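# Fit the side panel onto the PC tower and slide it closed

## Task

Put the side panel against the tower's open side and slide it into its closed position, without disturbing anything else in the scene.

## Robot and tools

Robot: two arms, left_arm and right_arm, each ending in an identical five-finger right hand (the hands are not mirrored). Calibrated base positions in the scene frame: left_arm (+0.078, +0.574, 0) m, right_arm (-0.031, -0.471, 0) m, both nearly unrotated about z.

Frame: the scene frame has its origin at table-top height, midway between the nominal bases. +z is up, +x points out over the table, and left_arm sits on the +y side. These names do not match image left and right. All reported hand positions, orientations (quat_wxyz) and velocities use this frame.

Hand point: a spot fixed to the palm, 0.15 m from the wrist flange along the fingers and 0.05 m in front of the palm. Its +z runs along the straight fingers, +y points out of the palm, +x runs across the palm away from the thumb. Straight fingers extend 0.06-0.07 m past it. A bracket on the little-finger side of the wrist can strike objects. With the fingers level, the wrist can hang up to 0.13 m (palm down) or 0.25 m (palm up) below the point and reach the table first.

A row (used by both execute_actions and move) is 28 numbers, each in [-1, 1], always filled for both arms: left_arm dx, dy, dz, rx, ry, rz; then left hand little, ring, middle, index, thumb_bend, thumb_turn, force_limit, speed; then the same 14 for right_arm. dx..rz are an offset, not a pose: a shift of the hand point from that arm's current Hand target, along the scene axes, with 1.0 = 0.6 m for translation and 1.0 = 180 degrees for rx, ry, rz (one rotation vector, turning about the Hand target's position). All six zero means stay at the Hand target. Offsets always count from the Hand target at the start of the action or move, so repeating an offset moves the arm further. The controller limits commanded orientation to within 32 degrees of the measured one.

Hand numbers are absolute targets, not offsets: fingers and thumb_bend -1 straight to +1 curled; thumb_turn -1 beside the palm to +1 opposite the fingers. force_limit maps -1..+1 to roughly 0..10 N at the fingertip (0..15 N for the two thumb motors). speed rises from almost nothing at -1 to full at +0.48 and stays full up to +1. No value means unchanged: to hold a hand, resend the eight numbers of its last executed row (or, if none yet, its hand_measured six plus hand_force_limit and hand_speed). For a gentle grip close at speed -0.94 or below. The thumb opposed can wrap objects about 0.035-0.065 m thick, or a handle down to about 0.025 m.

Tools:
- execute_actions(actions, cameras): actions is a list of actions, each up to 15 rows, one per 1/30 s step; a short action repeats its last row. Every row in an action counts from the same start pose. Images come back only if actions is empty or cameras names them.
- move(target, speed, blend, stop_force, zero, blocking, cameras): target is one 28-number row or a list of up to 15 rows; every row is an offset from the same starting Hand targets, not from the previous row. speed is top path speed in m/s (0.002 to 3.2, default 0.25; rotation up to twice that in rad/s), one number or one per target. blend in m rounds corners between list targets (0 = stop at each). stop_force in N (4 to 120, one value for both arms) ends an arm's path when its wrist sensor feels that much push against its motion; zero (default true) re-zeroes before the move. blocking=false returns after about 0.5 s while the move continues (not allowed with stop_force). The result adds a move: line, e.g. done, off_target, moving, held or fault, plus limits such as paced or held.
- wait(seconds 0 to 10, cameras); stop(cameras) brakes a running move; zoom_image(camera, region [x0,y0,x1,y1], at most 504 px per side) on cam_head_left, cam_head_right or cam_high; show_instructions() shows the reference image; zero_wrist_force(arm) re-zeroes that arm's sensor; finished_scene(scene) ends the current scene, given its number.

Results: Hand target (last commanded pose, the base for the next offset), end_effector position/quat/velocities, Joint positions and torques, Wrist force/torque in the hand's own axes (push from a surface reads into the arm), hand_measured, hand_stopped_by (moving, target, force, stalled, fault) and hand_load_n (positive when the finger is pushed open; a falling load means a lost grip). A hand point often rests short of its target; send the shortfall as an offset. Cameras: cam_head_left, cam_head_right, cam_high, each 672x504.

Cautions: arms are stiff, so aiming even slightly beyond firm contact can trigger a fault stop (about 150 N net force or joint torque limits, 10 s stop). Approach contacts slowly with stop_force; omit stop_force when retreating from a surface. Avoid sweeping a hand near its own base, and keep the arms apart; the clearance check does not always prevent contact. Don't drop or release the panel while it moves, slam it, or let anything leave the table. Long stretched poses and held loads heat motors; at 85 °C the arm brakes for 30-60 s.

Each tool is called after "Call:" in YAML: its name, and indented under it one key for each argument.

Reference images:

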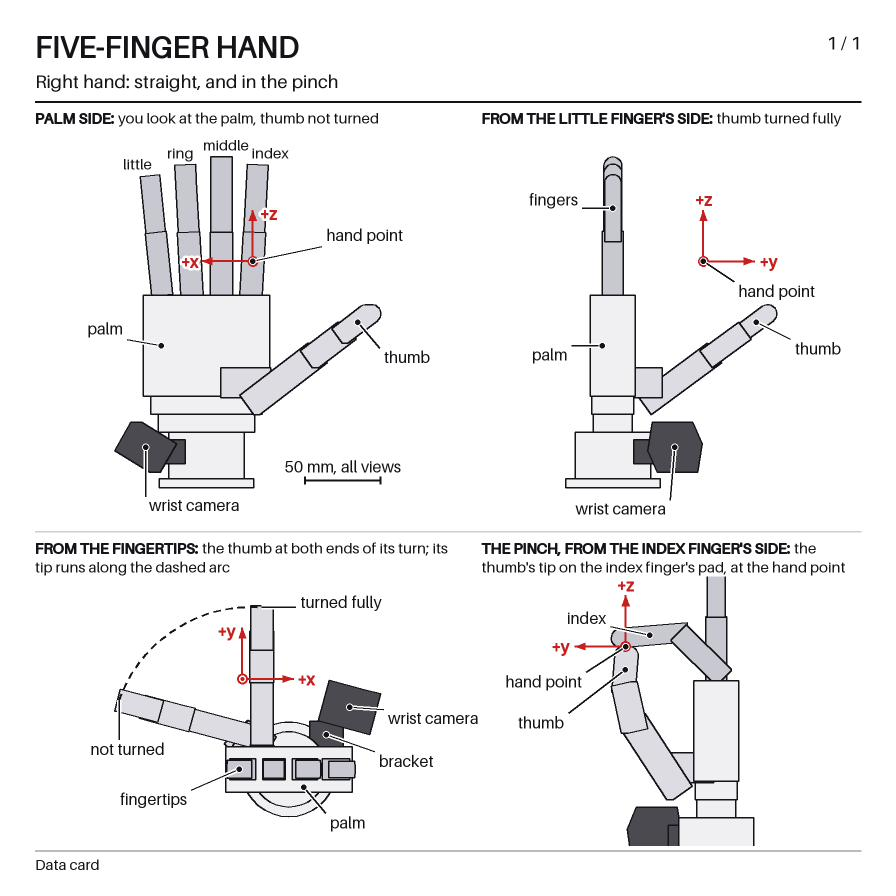

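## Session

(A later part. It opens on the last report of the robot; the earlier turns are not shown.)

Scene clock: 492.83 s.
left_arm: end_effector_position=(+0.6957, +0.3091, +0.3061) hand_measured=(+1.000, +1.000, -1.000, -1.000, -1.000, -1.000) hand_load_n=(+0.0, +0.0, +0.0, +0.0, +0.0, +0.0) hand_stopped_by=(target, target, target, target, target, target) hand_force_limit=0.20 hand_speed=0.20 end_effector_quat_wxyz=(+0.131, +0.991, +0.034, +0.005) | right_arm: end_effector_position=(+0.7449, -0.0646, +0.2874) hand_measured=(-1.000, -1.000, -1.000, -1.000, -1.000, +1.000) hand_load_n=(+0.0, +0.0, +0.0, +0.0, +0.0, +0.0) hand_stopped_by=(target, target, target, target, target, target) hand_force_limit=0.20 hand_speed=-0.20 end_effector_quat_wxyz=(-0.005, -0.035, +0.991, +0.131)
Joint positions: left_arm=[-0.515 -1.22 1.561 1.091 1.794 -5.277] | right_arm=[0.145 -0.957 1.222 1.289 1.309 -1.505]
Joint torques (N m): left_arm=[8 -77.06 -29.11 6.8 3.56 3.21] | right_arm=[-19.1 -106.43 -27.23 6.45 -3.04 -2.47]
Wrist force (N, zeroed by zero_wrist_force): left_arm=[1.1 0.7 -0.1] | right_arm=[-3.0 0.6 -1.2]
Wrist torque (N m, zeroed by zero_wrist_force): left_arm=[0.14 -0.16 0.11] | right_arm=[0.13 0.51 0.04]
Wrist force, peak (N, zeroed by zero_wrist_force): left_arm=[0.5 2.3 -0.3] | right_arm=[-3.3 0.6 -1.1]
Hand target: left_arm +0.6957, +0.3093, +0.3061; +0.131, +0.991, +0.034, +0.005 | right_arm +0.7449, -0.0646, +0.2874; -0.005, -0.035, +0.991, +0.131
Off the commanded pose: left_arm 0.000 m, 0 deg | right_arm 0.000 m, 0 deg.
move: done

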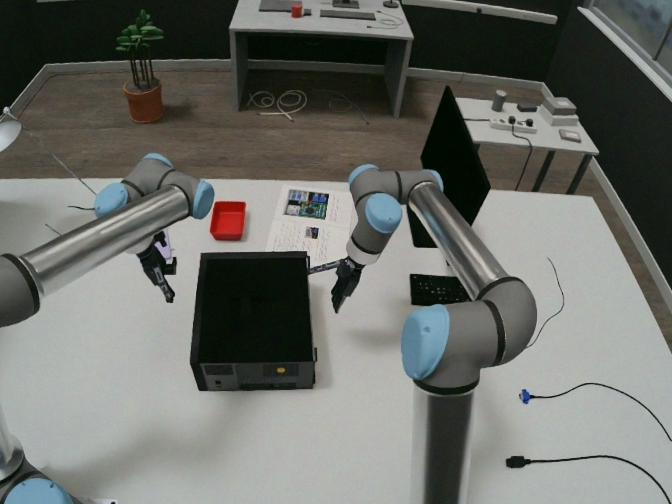

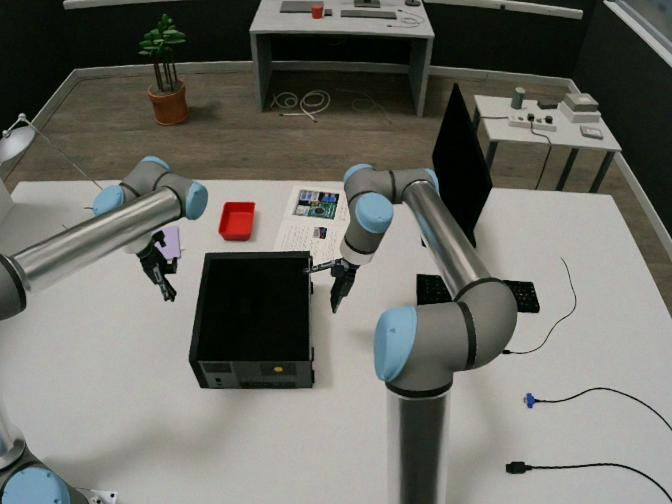

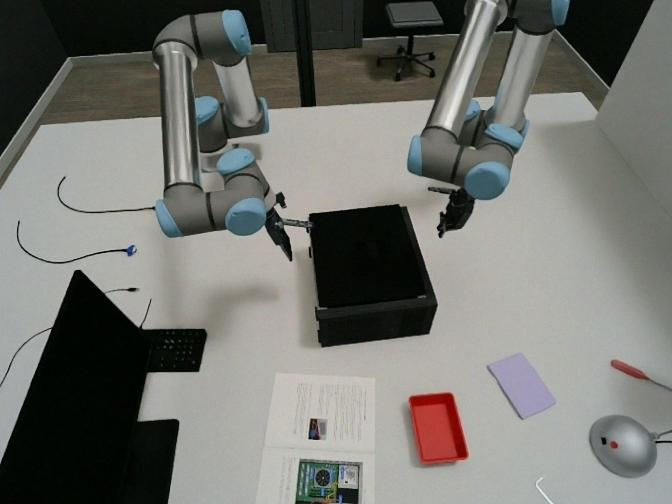

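Call:
zoom_image:
  camera: "cam_head_left"
  region: [270, 245, 320, 295]

Call:
zoom_image:
  camera: "cam_head_left"
  region: [190, 245, 240, 295]

Call:
zoom_image:
  camera: "cam_high"
  region: [395, 270, 445, 320]

Call:
zoom_image:
  camera: "cam_high"
  region: [300, 275, 350, 325]

Call:
zoom_image:
  camera: "cam_high"
  region: [370, 195, 430, 255]

Call:
zoom_image:
  camera: "cam_head_left"
  region: [185, 340, 235, 390]

Scaled by 10.080 from the camera's 672x504 image, which has a finer 960x720 frame.

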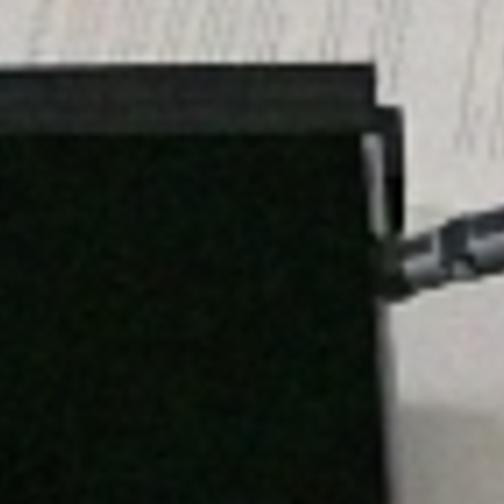

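Scaled by 10.080 from the camera's 672x504 image, which has a finer 960x720 frame.

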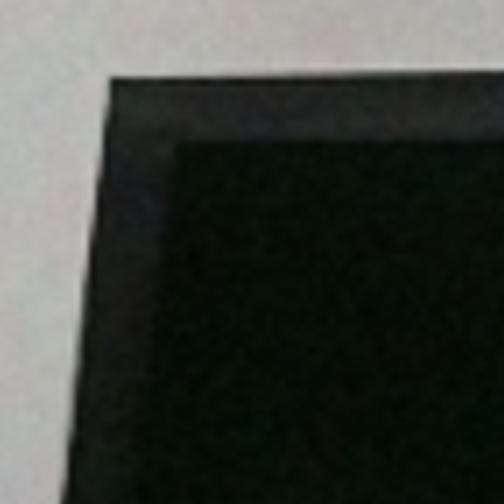

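Scaled by 10.080 from the camera's 672x504 image, which has a finer 960x720 frame.

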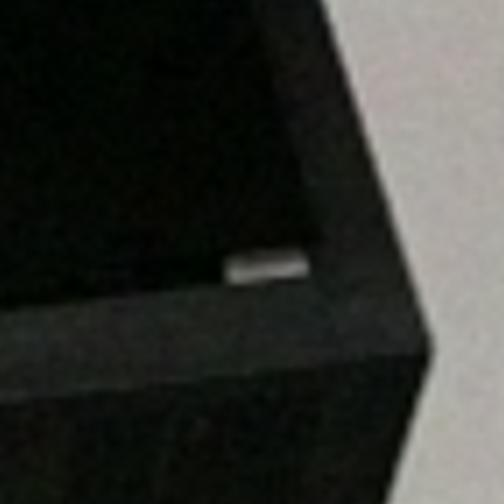

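Scaled by 10.080 from the camera's 672x504 image, which has a finer 960x720 frame.

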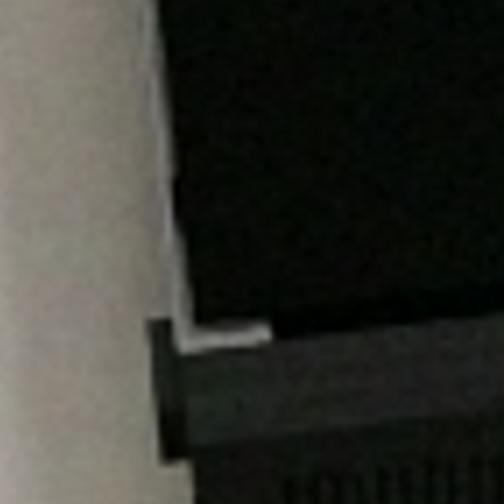

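Scaled by 8.400 from the camera's 672x504 image, which has a finer 960x720 frame.

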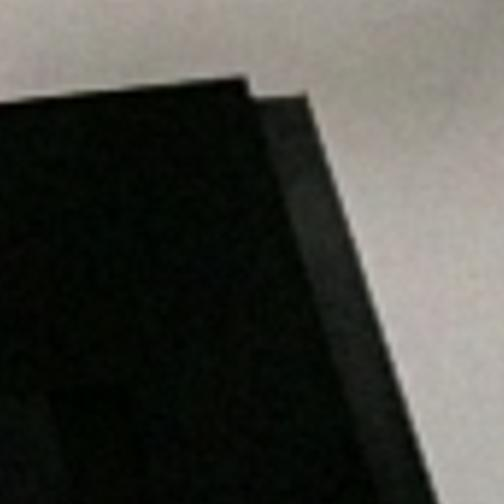

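Scaled by 10.080 from the camera's 672x504 image, which has a finer 960x720 frame.

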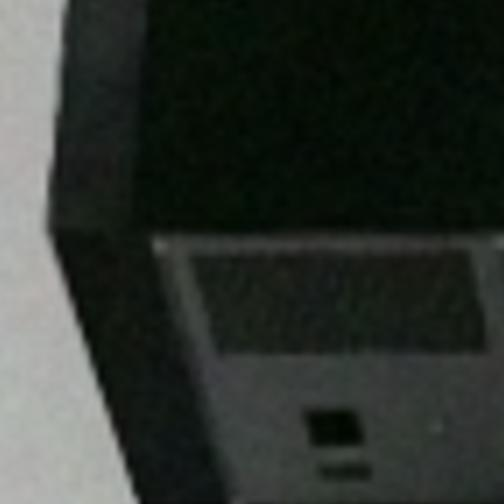

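Call:
move:
  target:
    - [0.0072,-0.2988,0.015,0,0,0,1,1,-1,-1,-1,-1,0.2,0.2,0,0,0,0,0,0,-1,-1,-1,-1,-1,1,0.2,-0.2]
    - [0.0072,-0.2988,-0.06,0,0,0,1,1,-1,-1,-1,-1,0.2,0.2,0,0,0,0,0,0,-1,-1,-1,-1,-1,1,0.2,-0.2]
  speed: [0.25,0.08]
  blend: [0.01,0]

Call:
zero_wrist_force:
  arm: "left_arm"

Call:
move:
  target: [0,0,-0.04,0,0,0,1,1,-1,-1,-1,-1,0.2,0.2,0,0,0,0,0,0,-1,-1,-1,-1,-1,1,0.2,-0.2]
  speed: 0.01
  stop_force: 4

Call:
move:
  target: [0,0,0.0015,0,0,0,1,1,-1,-1,-1,-1,0.2,0.2,0,0,0,0,0,0,-1,-1,-1,-1,-1,1,0.2,-0.2]
  speed: 0.02

Call:
move:
  target: [0.0006,-0.02,0,0,0,0,1,1,-1,-1,-1,-1,0.2,0.2,0,0,0,0,0,0,-1,-1,-1,-1,-1,1,0.2,-0.2]
  speed: 0.006
  stop_force: 4

Scene clock: 535.07 s.
left_arm: end_effector_position=(+0.7000, +0.1300, +0.2703) hand_measured=(+1.000, +1.000, -1.000, -1.000, -1.000, -1.000) hand_load_n=(+0.0, +0.0, +0.0, +0.0, +0.0, +0.0) hand_stopped_by=(target, target, target, target, target, target) hand_force_limit=0.20 hand_speed=0.20 end_effector_quat_wxyz=(+0.131, +0.991, +0.034, +0.005) | right_arm: end_effector_position=(+0.7449, -0.0646, +0.2874) hand_measured=(-1.000, -1.000, -1.000, -1.000, -1.000, +1.000) hand_load_n=(+0.0, +0.0, +0.0, +0.0, +0.0, +0.0) hand_stopped_by=(target, target, target, target, target, target) hand_force_limit=0.20 hand_speed=-0.20 end_effector_quat_wxyz=(-0.005, -0.035, +0.991, +0.131)
Joint positions: left_arm=[-0.736 -1.104 1.449 1.041 1.758 -5.5] | right_arm=[0.145 -0.957 1.222 1.289 1.309 -1.505]
Joint torques (N m): left_arm=[-9.54 -54.64 -29.12 0.72 -2.08 -2.65] | right_arm=[-19.62 -107.6 -27.3 6.35 -2.74 -2.47]
Wrist force (N, zeroed by zero_wrist_force): left_arm=[0.8 0.5 0.0] | right_arm=[-3.0 0.5 -0.9]
Wrist torque (N m, zeroed by zero_wrist_force): left_arm=[0.09 -0.11 0.31] | right_arm=[0.10 0.50 0.04]
Wrist force, peak (N, zeroed by zero_wrist_force): left_arm=[0.7 2.1 -0.4] | right_arm=[-3.4 0.5 -1.2]
Hand target: left_arm +0.7000, +0.1300, +0.2701; +0.131, +0.991, +0.034, +0.005 | right_arm +0.7449, -0.0646, +0.2874; -0.005, -0.035, +0.991, +0.131
Off the commanded pose: left_arm 0.000 m, 0 deg | right_arm 0.000 m, 0 deg.
move: done

Wrist force sensor zeroed.

Scene clock: 537.70 s.
left_arm: end_effector_position=(+0.7000, +0.1300, +0.2571) hand_measured=(+1.000, +1.000, -1.000, -1.000, -1.000, -1.000) hand_load_n=(+0.0, +0.0, +0.0, +0.0, +0.0, +0.0) hand_stopped_by=(target, target, target, target, target, target) hand_force_limit=0.20 hand_speed=0.20 end_effector_quat_wxyz=(+0.131, +0.991, +0.034, +0.005) | right_arm: end_effector_position=(+0.7449, -0.0646, +0.2874) hand_measured=(-1.000, -1.000, -1.000, -1.000, -1.000, +1.000) hand_load_n=(+0.0, +0.0, +0.0, +0.0, +0.0, +0.0) hand_stopped_by=(target, target, target, target, target, target) hand_force_limit=0.20 hand_speed=-0.20 end_effector_quat_wxyz=(-0.005, -0.035, +0.991, +0.131)
Joint positions: left_arm=[-0.736 -1.097 1.462 1.021 1.758 -5.5] | right_arm=[0.145 -0.957 1.222 1.289 1.309 -1.505]
Joint torques (N m): left_arm=[-7.5 -82.84 -48.64 5.56 -1.74 -2.28] | right_arm=[-18.25 -108.26 -27.55 6.49 -2.84 -2.49]
Wrist force (N, zeroed by zero_wrist_force): left_arm=[-0.4 0.4 -5.5] | right_arm=[-3.0 0.5 -1.1]
Wrist torque (N m, zeroed by zero_wrist_force): left_arm=[0.34 0.10 -0.02] | right_arm=[0.11 0.51 0.04]
Wrist force, peak (N, zeroed by zero_wrist_force): left_arm=[-0.3 0.5 -13.7] | right_arm=[-3.2 0.4 -1.2]
Hand target: left_arm +0.7000, +0.1300, +0.2571; +0.131, +0.991, +0.034, +0.005 (not the last commanded pose) | right_arm +0.7449, -0.0646, +0.2874; -0.005, -0.035, +0.991, +0.131
Off the commanded pose: left_arm 0.011 m, 0 deg | right_arm 0.000 m, 0 deg.
move: contact (left_arm)

Scene clock: 538.40 s.
left_arm: end_effector_position=(+0.7000, +0.1300, +0.2580) hand_measured=(+1.000, +1.000, -1.000, -1.000, -1.000, -1.000) hand_load_n=(+0.0, +0.0, +0.0, +0.0, +0.0, +0.0) hand_stopped_by=(target, target, target, target, target, target) hand_force_limit=0.20 hand_speed=0.20 end_effector_quat_wxyz=(+0.131, +0.991, +0.034, +0.005) | right_arm: end_effector_position=(+0.7449, -0.0646, +0.2874) hand_measured=(-1.000, -1.000, -1.000, -1.000, -1.000, +1.000) hand_load_n=(+0.0, +0.0, +0.0, +0.0, +0.0, +0.5) hand_stopped_by=(target, target, target, target, target, target) hand_force_limit=0.20 hand_speed=-0.20 end_effector_quat_wxyz=(-0.005, -0.035, +0.991, +0.131)
Joint positions: left_arm=[-0.736 -1.097 1.462 1.022 1.758 -5.5] | right_arm=[0.145 -0.957 1.222 1.289 1.309 -1.505]
Joint torques (N m): left_arm=[-11.44 -85.04 -50.6 6.13 -2.02 -2.5] | right_arm=[-18.13 -107.12 -27.28 6.22 -2.57 -2.34]
Wrist force (N, zeroed by zero_wrist_force): left_arm=[0.0 0.0 -0.2] | right_arm=[-3.2 0.7 -1.1]
Wrist torque (N m, zeroed by zero_wrist_force): left_arm=[0.02 0.00 -0.01] | right_arm=[0.15 0.52 0.04]
Wrist force, peak (N, zeroed by zero_wrist_force): left_arm=[-0.6 0.0 -5.5] | right_arm=[-3.3 0.4 -1.2]
Hand target: left_arm +0.7000, +0.1300, +0.2580; +0.131, +0.991, +0.034, +0.005 | right_arm +0.7449, -0.0646, +0.2874; -0.005, -0.035, +0.991, +0.131
Off the commanded pose: left_arm 0.000 m, 0 deg | right_arm 0.000 m, 0 deg.
move: done

Scene clock: 541.23 s.
left_arm: end_effector_position=(+0.7004, +0.1180, +0.2580) hand_measured=(+1.000, +1.000, -1.000, -1.000, -1.000, -1.000) hand_load_n=(+0.0, +0.0, +0.5, +0.0, +0.0, +0.0) hand_stopped_by=(target, target, target, target, target, target) hand_force_limit=0.20 hand_speed=0.20 end_effector_quat_wxyz=(+0.131, +0.991, +0.034, +0.005) | right_arm: end_effector_position=(+0.7449, -0.0646, +0.2874) hand_measured=(-1.000, -1.000, -1.000, -1.000, -1.000, +1.000) hand_load_n=(+0.0, +0.0, +0.0, +0.0, +0.0, +0.0) hand_stopped_by=(target, target, target, target, target, target) hand_force_limit=0.20 hand_speed=-0.20 end_effector_quat_wxyz=(-0.005, -0.035, +0.991, +0.131)
Joint positions: left_arm=[-0.749 -1.089 1.448 1.025 1.755 -5.512] | right_arm=[0.145 -0.957 1.222 1.289 1.309 -1.505]
Joint torques (N m): left_arm=[-11.23 -55.31 -52.49 5.62 -1.29 -2.67] | right_arm=[-18.47 -107.69 -27 6.39 -2.64 -2.33]
Wrist force (N, zeroed by zero_wrist_force): left_arm=[-0.1 -2.8 0.3] | right_arm=[-2.9 0.3 -1.2]
Wrist torque (N m, zeroed by zero_wrist_force): left_arm=[0.18 0.02 -0.06] | right_arm=[0.09 0.49 0.04]
Wrist force, peak (N, zeroed by zero_wrist_force): left_arm=[0.4 -3.0 0.1] | right_arm=[-3.3 1.0 -1.2]
Hand target: left_arm +0.7004, +0.1180, +0.2580; +0.131, +0.991, +0.034, +0.005 | right_arm +0.7449, -0.0646, +0.2874; -0.005, -0.035, +0.991, +0.131
Off the commanded pose: left_arm 0.000 m, 0 deg | right_arm 0.000 m, 0 deg.
move: done

Call:
execute_actions:
  actions: []

Call:
zoom_image:
  camera: "cam_high"
  region: [300, 275, 350, 325]

Call:
zoom_image:
  camera: "cam_high"
  region: [290, 190, 450, 320]

Call:
zoom_image:
  camera: "cam_head_left"
  region: [180, 240, 330, 390]

Scene clock: 545.40 s.
left_arm: end_effector_position=(+0.7004, +0.1180, +0.2580) hand_measured=(+1.000, +1.000, -1.000, -1.000, -1.000, -1.000) hand_load_n=(+0.0, +0.0, +0.5, +0.0, +0.0, +0.0) hand_stopped_by=(target, target, target, target, target, target) hand_force_limit=0.20 hand_speed=0.20 end_effector_quat_wxyz=(+0.131, +0.991, +0.034, +0.005) | right_arm: end_effector_position=(+0.7449, -0.0646, +0.2874) hand_measured=(-1.000, -1.000, -1.000, -1.000, -1.000, +1.000) hand_load_n=(+0.0, +0.0, +0.0, +0.0, +0.0, +0.0) hand_stopped_by=(target, target, target, target, target, target) hand_force_limit=0.20 hand_speed=-0.20 end_effector_quat_wxyz=(-0.005, -0.035, +0.991, +0.131)
Joint positions: left_arm=[-0.749 -1.089 1.448 1.025 1.755 -5.512] | right_arm=[0.145 -0.957 1.222 1.289 1.309 -1.505]
Joint velocities: within noise
Joint torques (N m): left_arm=[-10.8 -55.78 -52.31 5.84 -0.93 -2.49] | right_arm=[-17.6 -108.43 -28.37 6.4 -2.74 -2.15]
Motor temperatures (°C): left_arm=[29 39 36 44 37 34] | right_arm=[31 33 36 42 37 35]
Wrist force (N, zeroed by zero_wrist_force): left_arm=[0.2 -2.8 -0.4] | right_arm=[-3.0 0.4 -0.9]
Wrist torque (N m, zeroed by zero_wrist_force): left_arm=[0.18 -0.02 -0.05] | right_arm=[0.10 0.50 0.04]
Wrist force, peak (N, zeroed by zero_wrist_force): left_arm=[-0.1 -3.1 0.3] | right_arm=[-3.5 0.5 -1.1]
Hand target: left_arm +0.7004, +0.1180, +0.2580; +0.131, +0.991, +0.034, +0.005 | right_arm +0.7449, -0.0646, +0.2874; -0.005, -0.035, +0.991, +0.131
Off the commanded pose: left_arm 0.000 m, 0 deg | right_arm 0.000 m, 0 deg.

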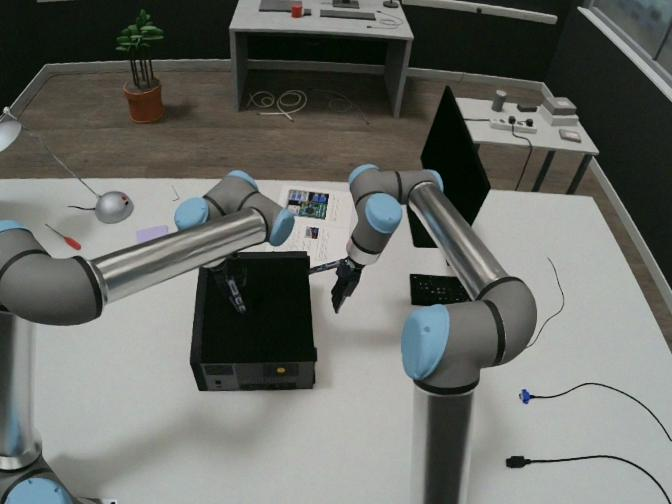

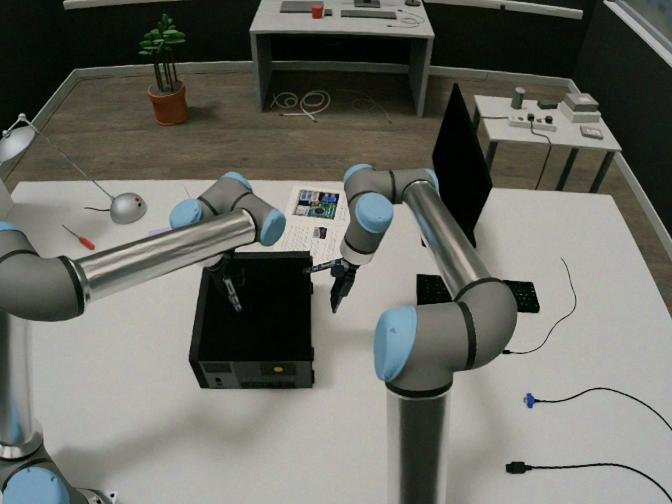

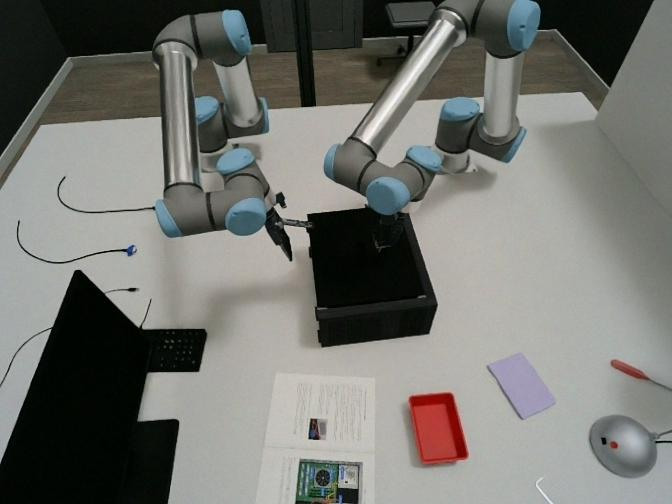

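Scaled by 10.080 from the camera's 672x504 image, which has a finer 960x720 frame.

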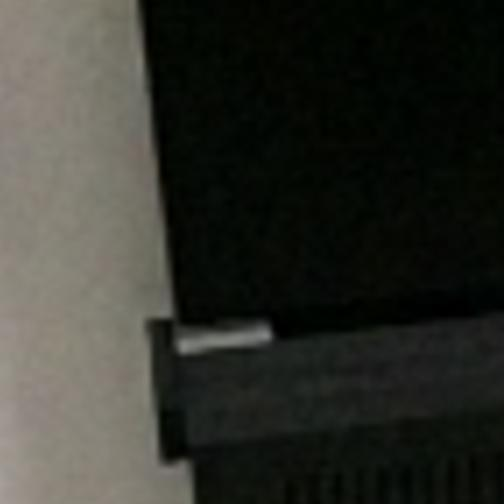

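Scaled by 3.150 from the camera's 672x504 image, which has a finer 960x720 frame.

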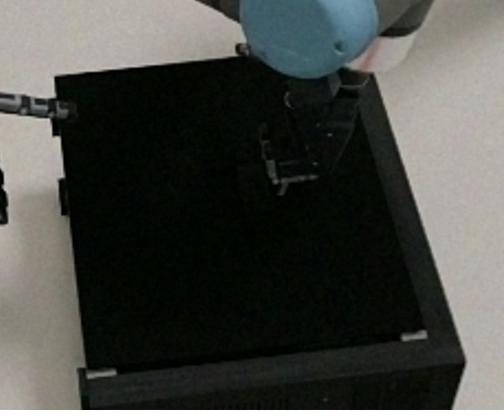

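Scaled by 3.360 from the camera's 672x504 image, which has a finer 960x720 frame.

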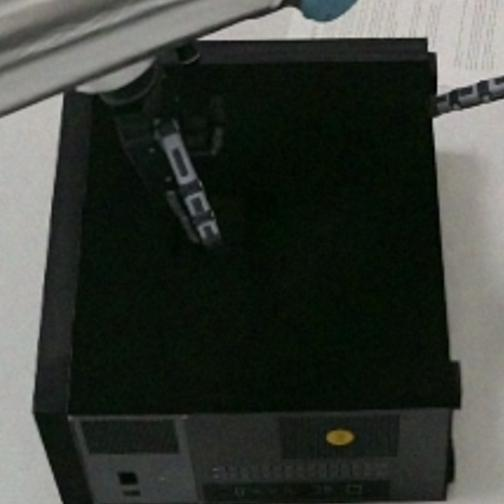

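Call:
move:
  target:
    - [0,0.0225,0,0,0,0,1,1,-1,-1,-1,-1,0.2,0.2,0,0,0,0,0,0,-1,-1,-1,-1,-1,1,0.2,-0.2]
    - [0,0.016,0,0,0,0,1,1,-1,-1,-1,-1,0.2,0.2,0,0,0,0,0,0,-1,-1,-1,-1,-1,1,0.2,-0.2]
    - [-0.024,0.015,0,0,0,0,1,1,-1,-1,-1,-1,0.2,0.2,0,0,0,0,0,0,-1,-1,-1,-1,-1,1,0.2,-0.2]
  speed: 0.01
  cameras: ["all"]

Call:
zoom_image:
  camera: "cam_high"
  region: [300, 275, 350, 325]

Call:
zoom_image:
  camera: "cam_high"
  region: [290, 190, 450, 320]

Call:
zoom_image:
  camera: "cam_head_left"
  region: [180, 240, 330, 390]

Scene clock: 560.50 s.
left_arm: end_effector_position=(+0.6861, +0.1270, +0.2580) hand_measured=(+1.000, +1.000, -1.000, -1.000, -1.000, -1.000) hand_load_n=(+0.0, +0.0, +0.0, +0.0, +0.0, +0.0) hand_stopped_by=(target, target, target, target, target, target) hand_force_limit=0.20 hand_speed=0.20 end_effector_quat_wxyz=(+0.131, +0.991, +0.034, +0.005) | right_arm: end_effector_position=(+0.7449, -0.0646, +0.2874) hand_measured=(-1.000, -1.000, -1.000, -1.000, -1.000, +1.000) hand_load_n=(+0.0, +0.0, +0.0, +0.0, +0.0, +0.0) hand_stopped_by=(target, target, target, target, target, target) hand_force_limit=0.20 hand_speed=-0.20 end_effector_quat_wxyz=(-0.005, -0.035, +0.991, +0.131)
Joint positions: left_arm=[-0.753 -1.115 1.488 1.01 1.755 -5.516] | right_arm=[0.145 -0.957 1.222 1.289 1.309 -1.505]
Joint torques (N m): left_arm=[-7.85 -85.26 -28.42 0.92 -1.97 -2.46] | right_arm=[-17.02 -106.94 -27.26 6.38 -2.44 -2.25]
Wrist force (N, zeroed by zero_wrist_force): left_arm=[-0.2 -0.1 -0.1] | right_arm=[-2.8 0.6 -1.0]
Wrist torque (N m, zeroed by zero_wrist_force): left_arm=[0.00 0.03 -0.03] | right_arm=[0.12 0.46 0.05]
Wrist force, peak (N, zeroed by zero_wrist_force): left_arm=[-0.3 -3.2 0.2] | right_arm=[-3.6 0.8 -1.1]
Hand target: left_arm +0.6860, +0.1270, +0.2580; +0.131, +0.991, +0.034, +0.005 | right_arm +0.7449, -0.0646, +0.2874; -0.005, -0.035, +0.991, +0.131
Off the commanded pose: left_arm 0.000 m, 0 deg | right_arm 0.000 m, 0 deg.
move: done

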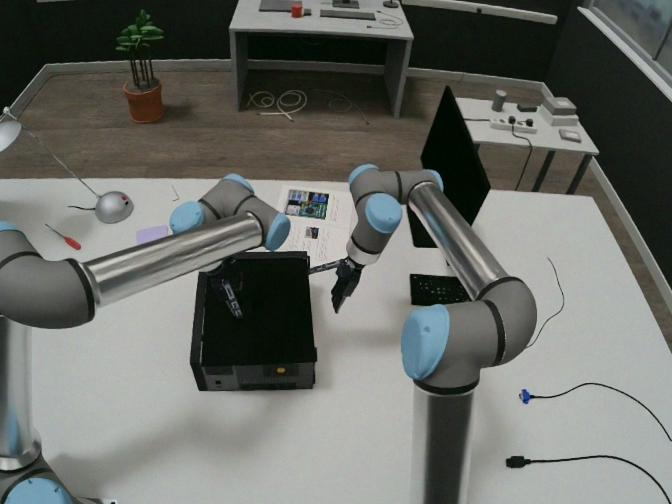

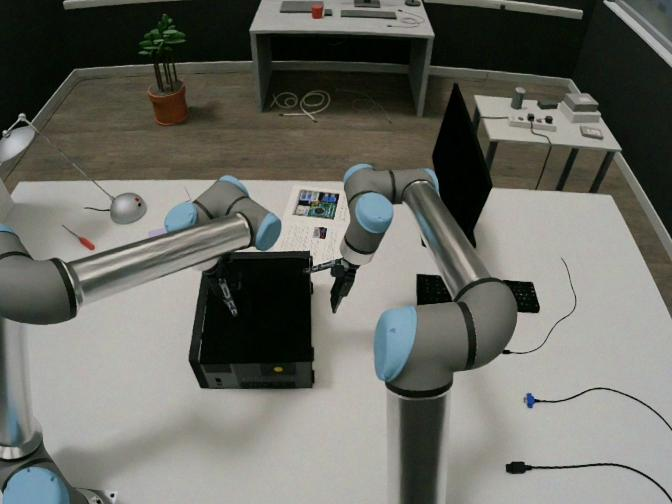

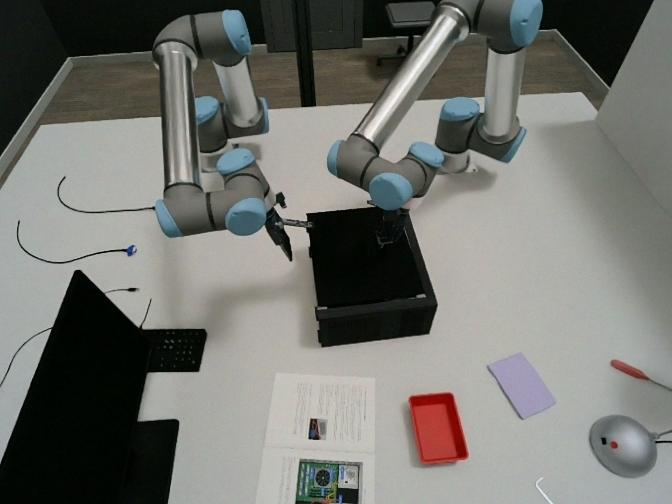

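Scaled by 10.080 from the camera's 672x504 image, which has a finer 960x720 frame.

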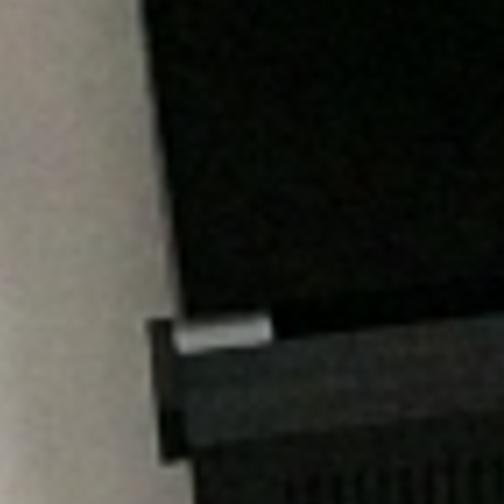

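Scaled by 3.150 from the camera's 672x504 image, which has a finer 960x720 frame.

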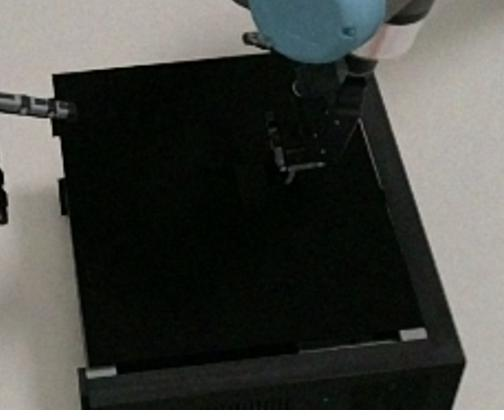

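Scaled by 3.360 from the camera's 672x504 image, which has a finer 960x720 frame.

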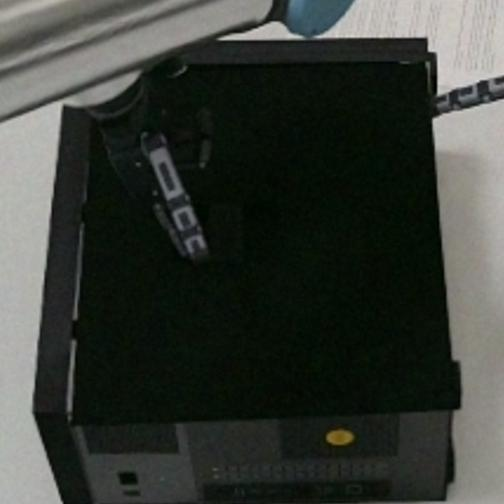

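Call:
move:
  target:
    - [0,0,0,0,0,0,1,1,-1,-1,-1,-1,0.2,0.2,-0.0373,0.05,0,0,0,-0.0072,-1,-1,-1,-1,-1,1,0.2,-0.2]
    - [0,0,0,0,0,0,1,1,-1,-1,-1,-1,0.2,0.2,-0.0373,0.066,-0.0448,0,0,-0.0072,-1,-1,-1,-1,-1,1,0.2,-0.2]
  speed: [0.06,0.04]
  blend: [0.003,0]

Call:
zero_wrist_force:
  arm: "right_arm"

Call:
move:
  target: [0,0,0,0,0,0,1,1,-1,-1,-1,-1,0.2,0.2,-0.002,0.045,0,0,0,0,-1,-1,-1,-1,-1,1,0.2,-0.2]
  speed: 0.008
  stop_force: 4
  cameras: ["all"]

Call:
zoom_image:
  camera: "cam_high"
  region: [300, 275, 350, 325]

Call:
zoom_image:
  camera: "cam_high"
  region: [290, 190, 450, 320]

Call:
zoom_image:
  camera: "cam_head_left"
  region: [180, 240, 330, 390]

Scene clock: 587.30 s.
left_arm: end_effector_position=(+0.6860, +0.1270, +0.2580) hand_measured=(+1.000, +1.000, -1.000, -1.000, -1.000, -1.000) hand_load_n=(+0.0, +0.0, +0.0, +0.0, +0.0, +0.0) hand_stopped_by=(target, target, target, target, target, target) hand_force_limit=0.20 hand_speed=0.20 end_effector_quat_wxyz=(+0.131, +0.991, +0.034, +0.005) | right_arm: end_effector_position=(+0.7225, -0.0251, +0.2607) hand_measured=(-1.000, -1.000, -1.000, -1.000, -1.000, +1.000) hand_load_n=(+0.0, -0.5, +0.0, +0.0, +0.0, +0.0) hand_stopped_by=(target, target, target, target, target, target) hand_force_limit=0.20 hand_speed=-0.20 end_effector_quat_wxyz=(-0.003, -0.024, +0.991, +0.131)
Joint positions: left_arm=[-0.753 -1.115 1.488 1.01 1.755 -5.516] | right_arm=[0.201 -0.96 1.271 1.222 1.311 -1.424]
Joint torques (N m): left_arm=[-6.86 -85.02 -28.51 0.58 -1.84 -2.73] | right_arm=[16.86 -75.33 -26.65 0.5 1.45 1.93]
Wrist force (N, zeroed by zero_wrist_force): left_arm=[0.1 -0.1 -0.3] | right_arm=[-3.4 1.0 -1.1]
Wrist torque (N m, zeroed by zero_wrist_force): left_arm=[0.01 0.01 -0.01] | right_arm=[0.20 0.56 -0.18]
Wrist force, peak (N, zeroed by zero_wrist_force): left_arm=[-0.5 0.3 -0.3] | right_arm=[-3.6 1.0 -0.7]
Hand target: left_arm +0.6860, +0.1270, +0.2580; +0.131, +0.991, +0.034, +0.005 | right_arm +0.7225, -0.0250, +0.2605; -0.003, -0.024, +0.991, +0.131
Off the commanded pose: left_arm 0.000 m, 0 deg | right_arm 0.000 m, 0 deg.
move: done

Wrist force sensor zeroed.

Scene clock: 590.67 s.
left_arm: end_effector_position=(+0.6860, +0.1270, +0.2580) hand_measured=(+1.000, +1.000, -1.000, -1.000, -1.000, -1.000) hand_load_n=(+0.0, +0.0, +0.0, -0.5, +0.0, +0.0) hand_stopped_by=(target, target, target, target, target, target) hand_force_limit=0.20 hand_speed=0.20 end_effector_quat_wxyz=(+0.131, +0.991, +0.034, +0.005) | right_arm: end_effector_position=(+0.7217, -0.0085, +0.2605) hand_measured=(-1.000, -1.000, -1.000, -1.000, -1.000, +1.000) hand_load_n=(+0.0, +0.0, +0.5, +0.0, +0.0, +0.0) hand_stopped_by=(target, target, target, target, target, target) hand_force_limit=0.20 hand_speed=-0.20 end_effector_quat_wxyz=(-0.003, -0.024, +0.991, +0.131)
Joint positions: left_arm=[-0.753 -1.115 1.488 1.01 1.755 -5.516] | right_arm=[0.222 -0.95 1.253 1.224 1.312 -1.402]
Joint torques (N m): left_arm=[-9.62 -83.43 -28.53 0.71 -1.97 -2.42] | right_arm=[-16.65 -106.81 -27.35 0.29 -2.87 -2.55]
Wrist force (N, zeroed by zero_wrist_force): left_arm=[0.0 0.1 0.0] | right_arm=[0.2 -2.3 -0.4]
Wrist torque (N m, zeroed by zero_wrist_force): left_arm=[0.02 0.01 -0.01] | right_arm=[0.14 0.03 0.00]
Wrist force, peak (N, zeroed by zero_wrist_force): left_arm=[-0.2 0.3 -0.4] | right_arm=[1.0 -4.6 -1.9]
Hand target: left_arm +0.6860, +0.1270, +0.2580; +0.131, +0.991, +0.034, +0.005 | right_arm +0.7218, -0.0085, +0.2605; -0.003, -0.024, +0.991, +0.131 (not the last commanded pose)
Off the commanded pose: left_arm 0.000 m, 0 deg | right_arm 0.011 m, 0 deg.
move: contact (right_arm)

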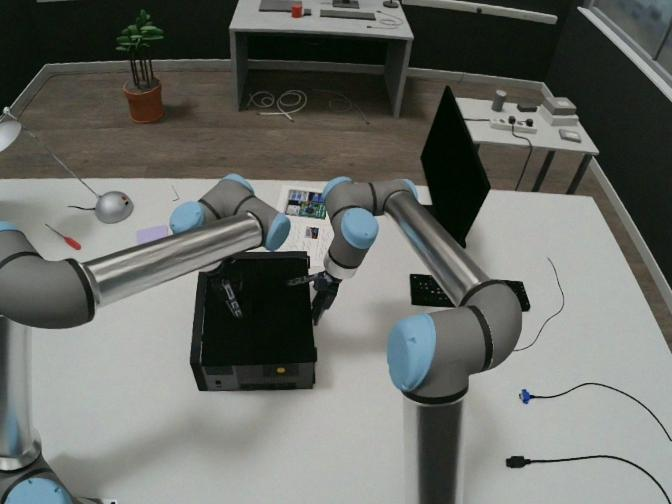

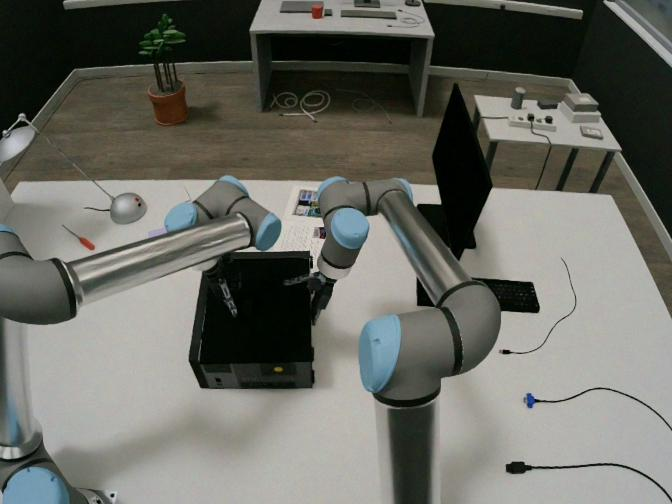

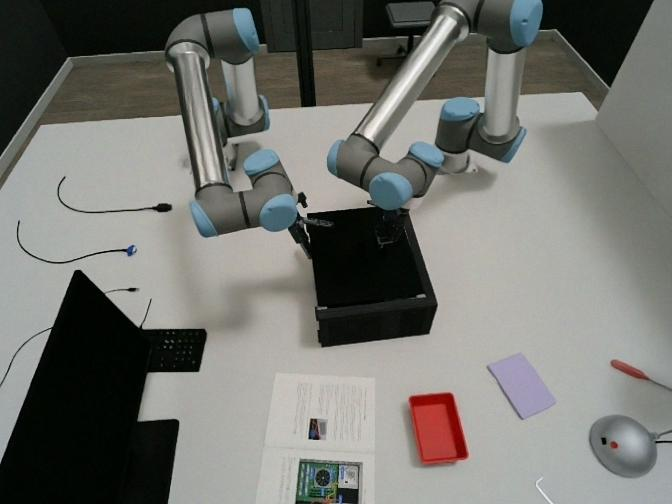

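Scaled by 10.080 from the camera's 672x504 image, which has a finer 960x720 frame.

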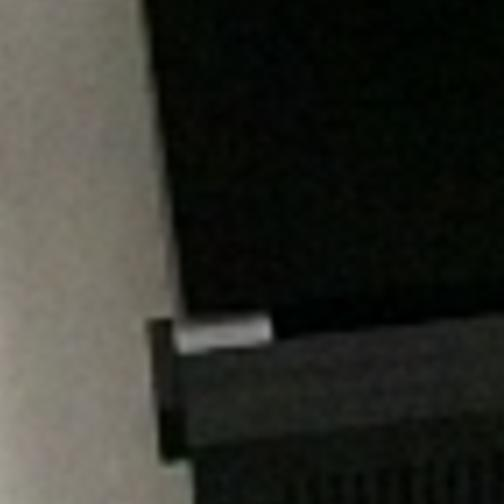

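Scaled by 3.150 from the camera's 672x504 image, which has a finer 960x720 frame.

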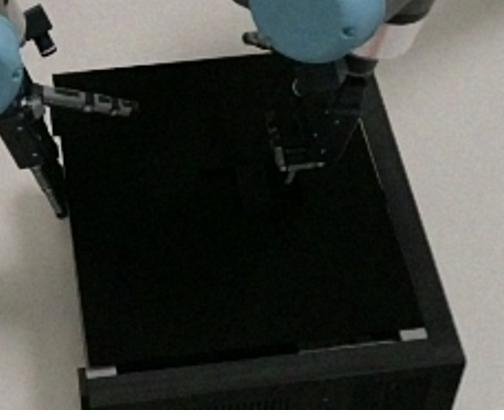

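Scaled by 3.360 from the camera's 672x504 image, which has a finer 960x720 frame.

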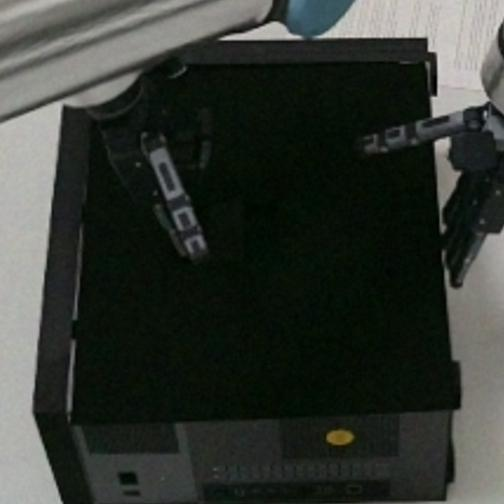

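Call:
move:
  target: [0,0,0,0,0,0,1,1,-1,-1,-1,-1,0.2,0.2,-0.0003,0.008,0,0,0,0,-1,-1,-1,-1,-1,1,0.2,-0.2]
  speed: 0.008
  stop_force: 12
  cameras: ["all"]

Call:
zoom_image:
  camera: "cam_high"
  region: [300, 275, 350, 325]

Call:
zoom_image:
  camera: "cam_high"
  region: [290, 190, 450, 320]

Call:
zoom_image:
  camera: "cam_head_left"
  region: [180, 240, 330, 390]

Scene clock: 598.03 s.
left_arm: end_effector_position=(+0.6860, +0.1270, +0.2580) hand_measured=(+1.000, +1.000, -1.000, -1.000, -1.000, -1.000) hand_load_n=(+0.0, +0.0, +0.0, +0.0, +0.0, +0.0) hand_stopped_by=(target, target, target, target, target, target) hand_force_limit=0.20 hand_speed=0.20 end_effector_quat_wxyz=(+0.131, +0.991, +0.034, +0.005) | right_arm: end_effector_position=(+0.7217, -0.0053, +0.2605) hand_measured=(-1.000, -1.000, -1.000, -1.000, -1.000, +1.000) hand_load_n=(+0.0, +0.0, +2.0, +0.0, +0.0, +0.0) hand_stopped_by=(target, target, target, target, target, target) hand_force_limit=0.20 hand_speed=-0.20 end_effector_quat_wxyz=(-0.003, -0.024, +0.991, +0.131)
Joint positions: left_arm=[-0.753 -1.115 1.488 1.01 1.755 -5.516] | right_arm=[0.226 -0.948 1.25 1.224 1.312 -1.398]
Joint torques (N m): left_arm=[-8.45 -84.32 -28.48 1.01 -1.94 -2.38] | right_arm=[-9.99 -104.91 -28.33 -1.17 -7.12 -2.33]
Wrist force (N, zeroed by zero_wrist_force): left_arm=[0.0 0.1 0.2] | right_arm=[3.1 -12.5 -4.9]
Wrist torque (N m, zeroed by zero_wrist_force): left_arm=[0.02 0.01 -0.01] | right_arm=[1.05 0.23 -0.06]
Wrist force, peak (N, zeroed by zero_wrist_force): left_arm=[-0.4 0.1 -0.3] | right_arm=[2.9 -17.1 -7.9]
Hand target: left_arm +0.6860, +0.1270, +0.2580; +0.131, +0.991, +0.034, +0.005 | right_arm +0.7217, -0.0053, +0.2605; -0.003, -0.024, +0.991, +0.131 (not the last commanded pose)
Off the commanded pose: left_arm 0.000 m, 0 deg | right_arm 0.002 m, 0 deg.
move: contact (right_arm)

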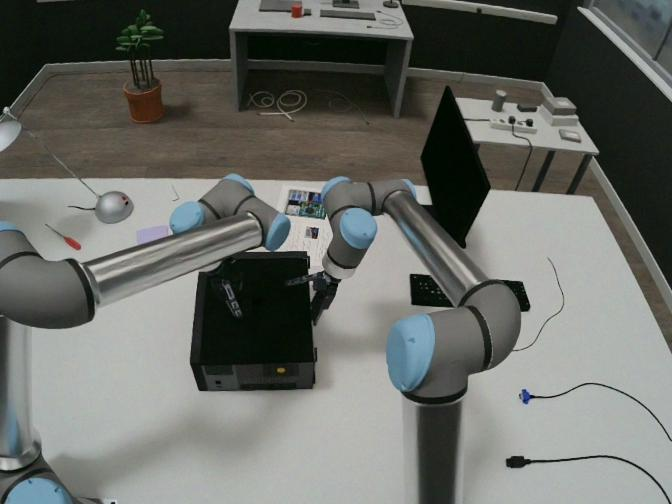

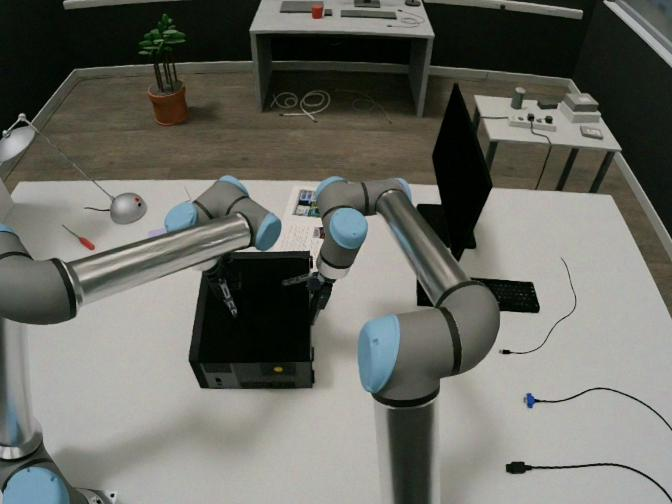

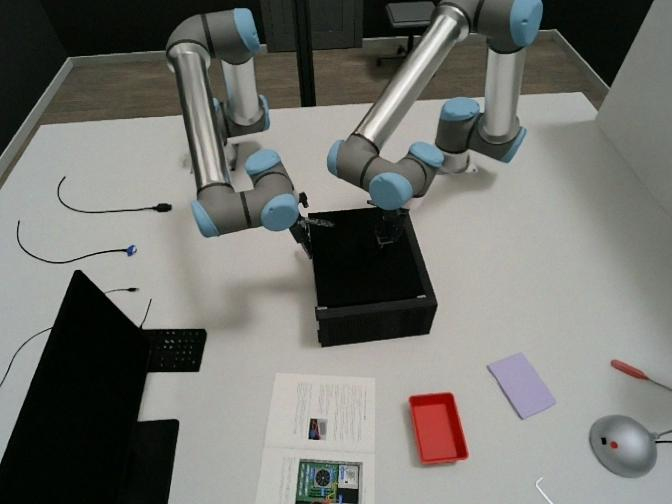

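Scaled by 10.080 from the camera's 672x504 image, which has a finer 960x720 frame.

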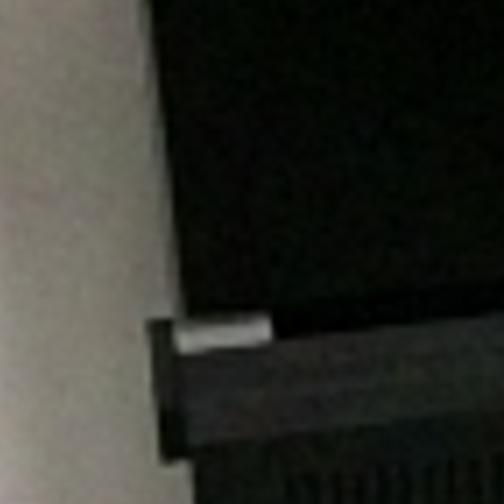

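Scaled by 3.150 from the camera's 672x504 image, which has a finer 960x720 frame.

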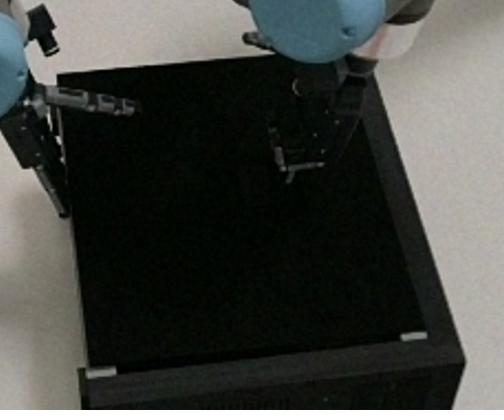

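Scaled by 3.360 from the camera's 672x504 image, which has a finer 960x720 frame.

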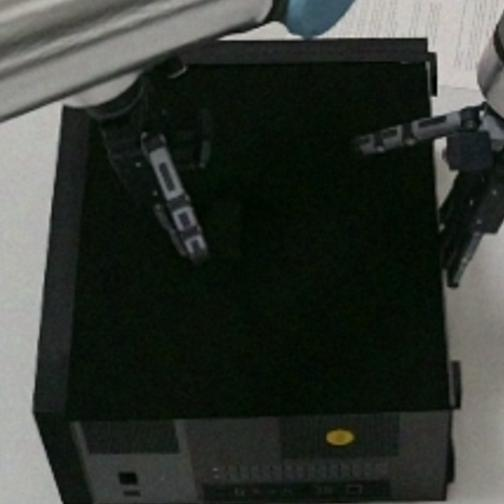

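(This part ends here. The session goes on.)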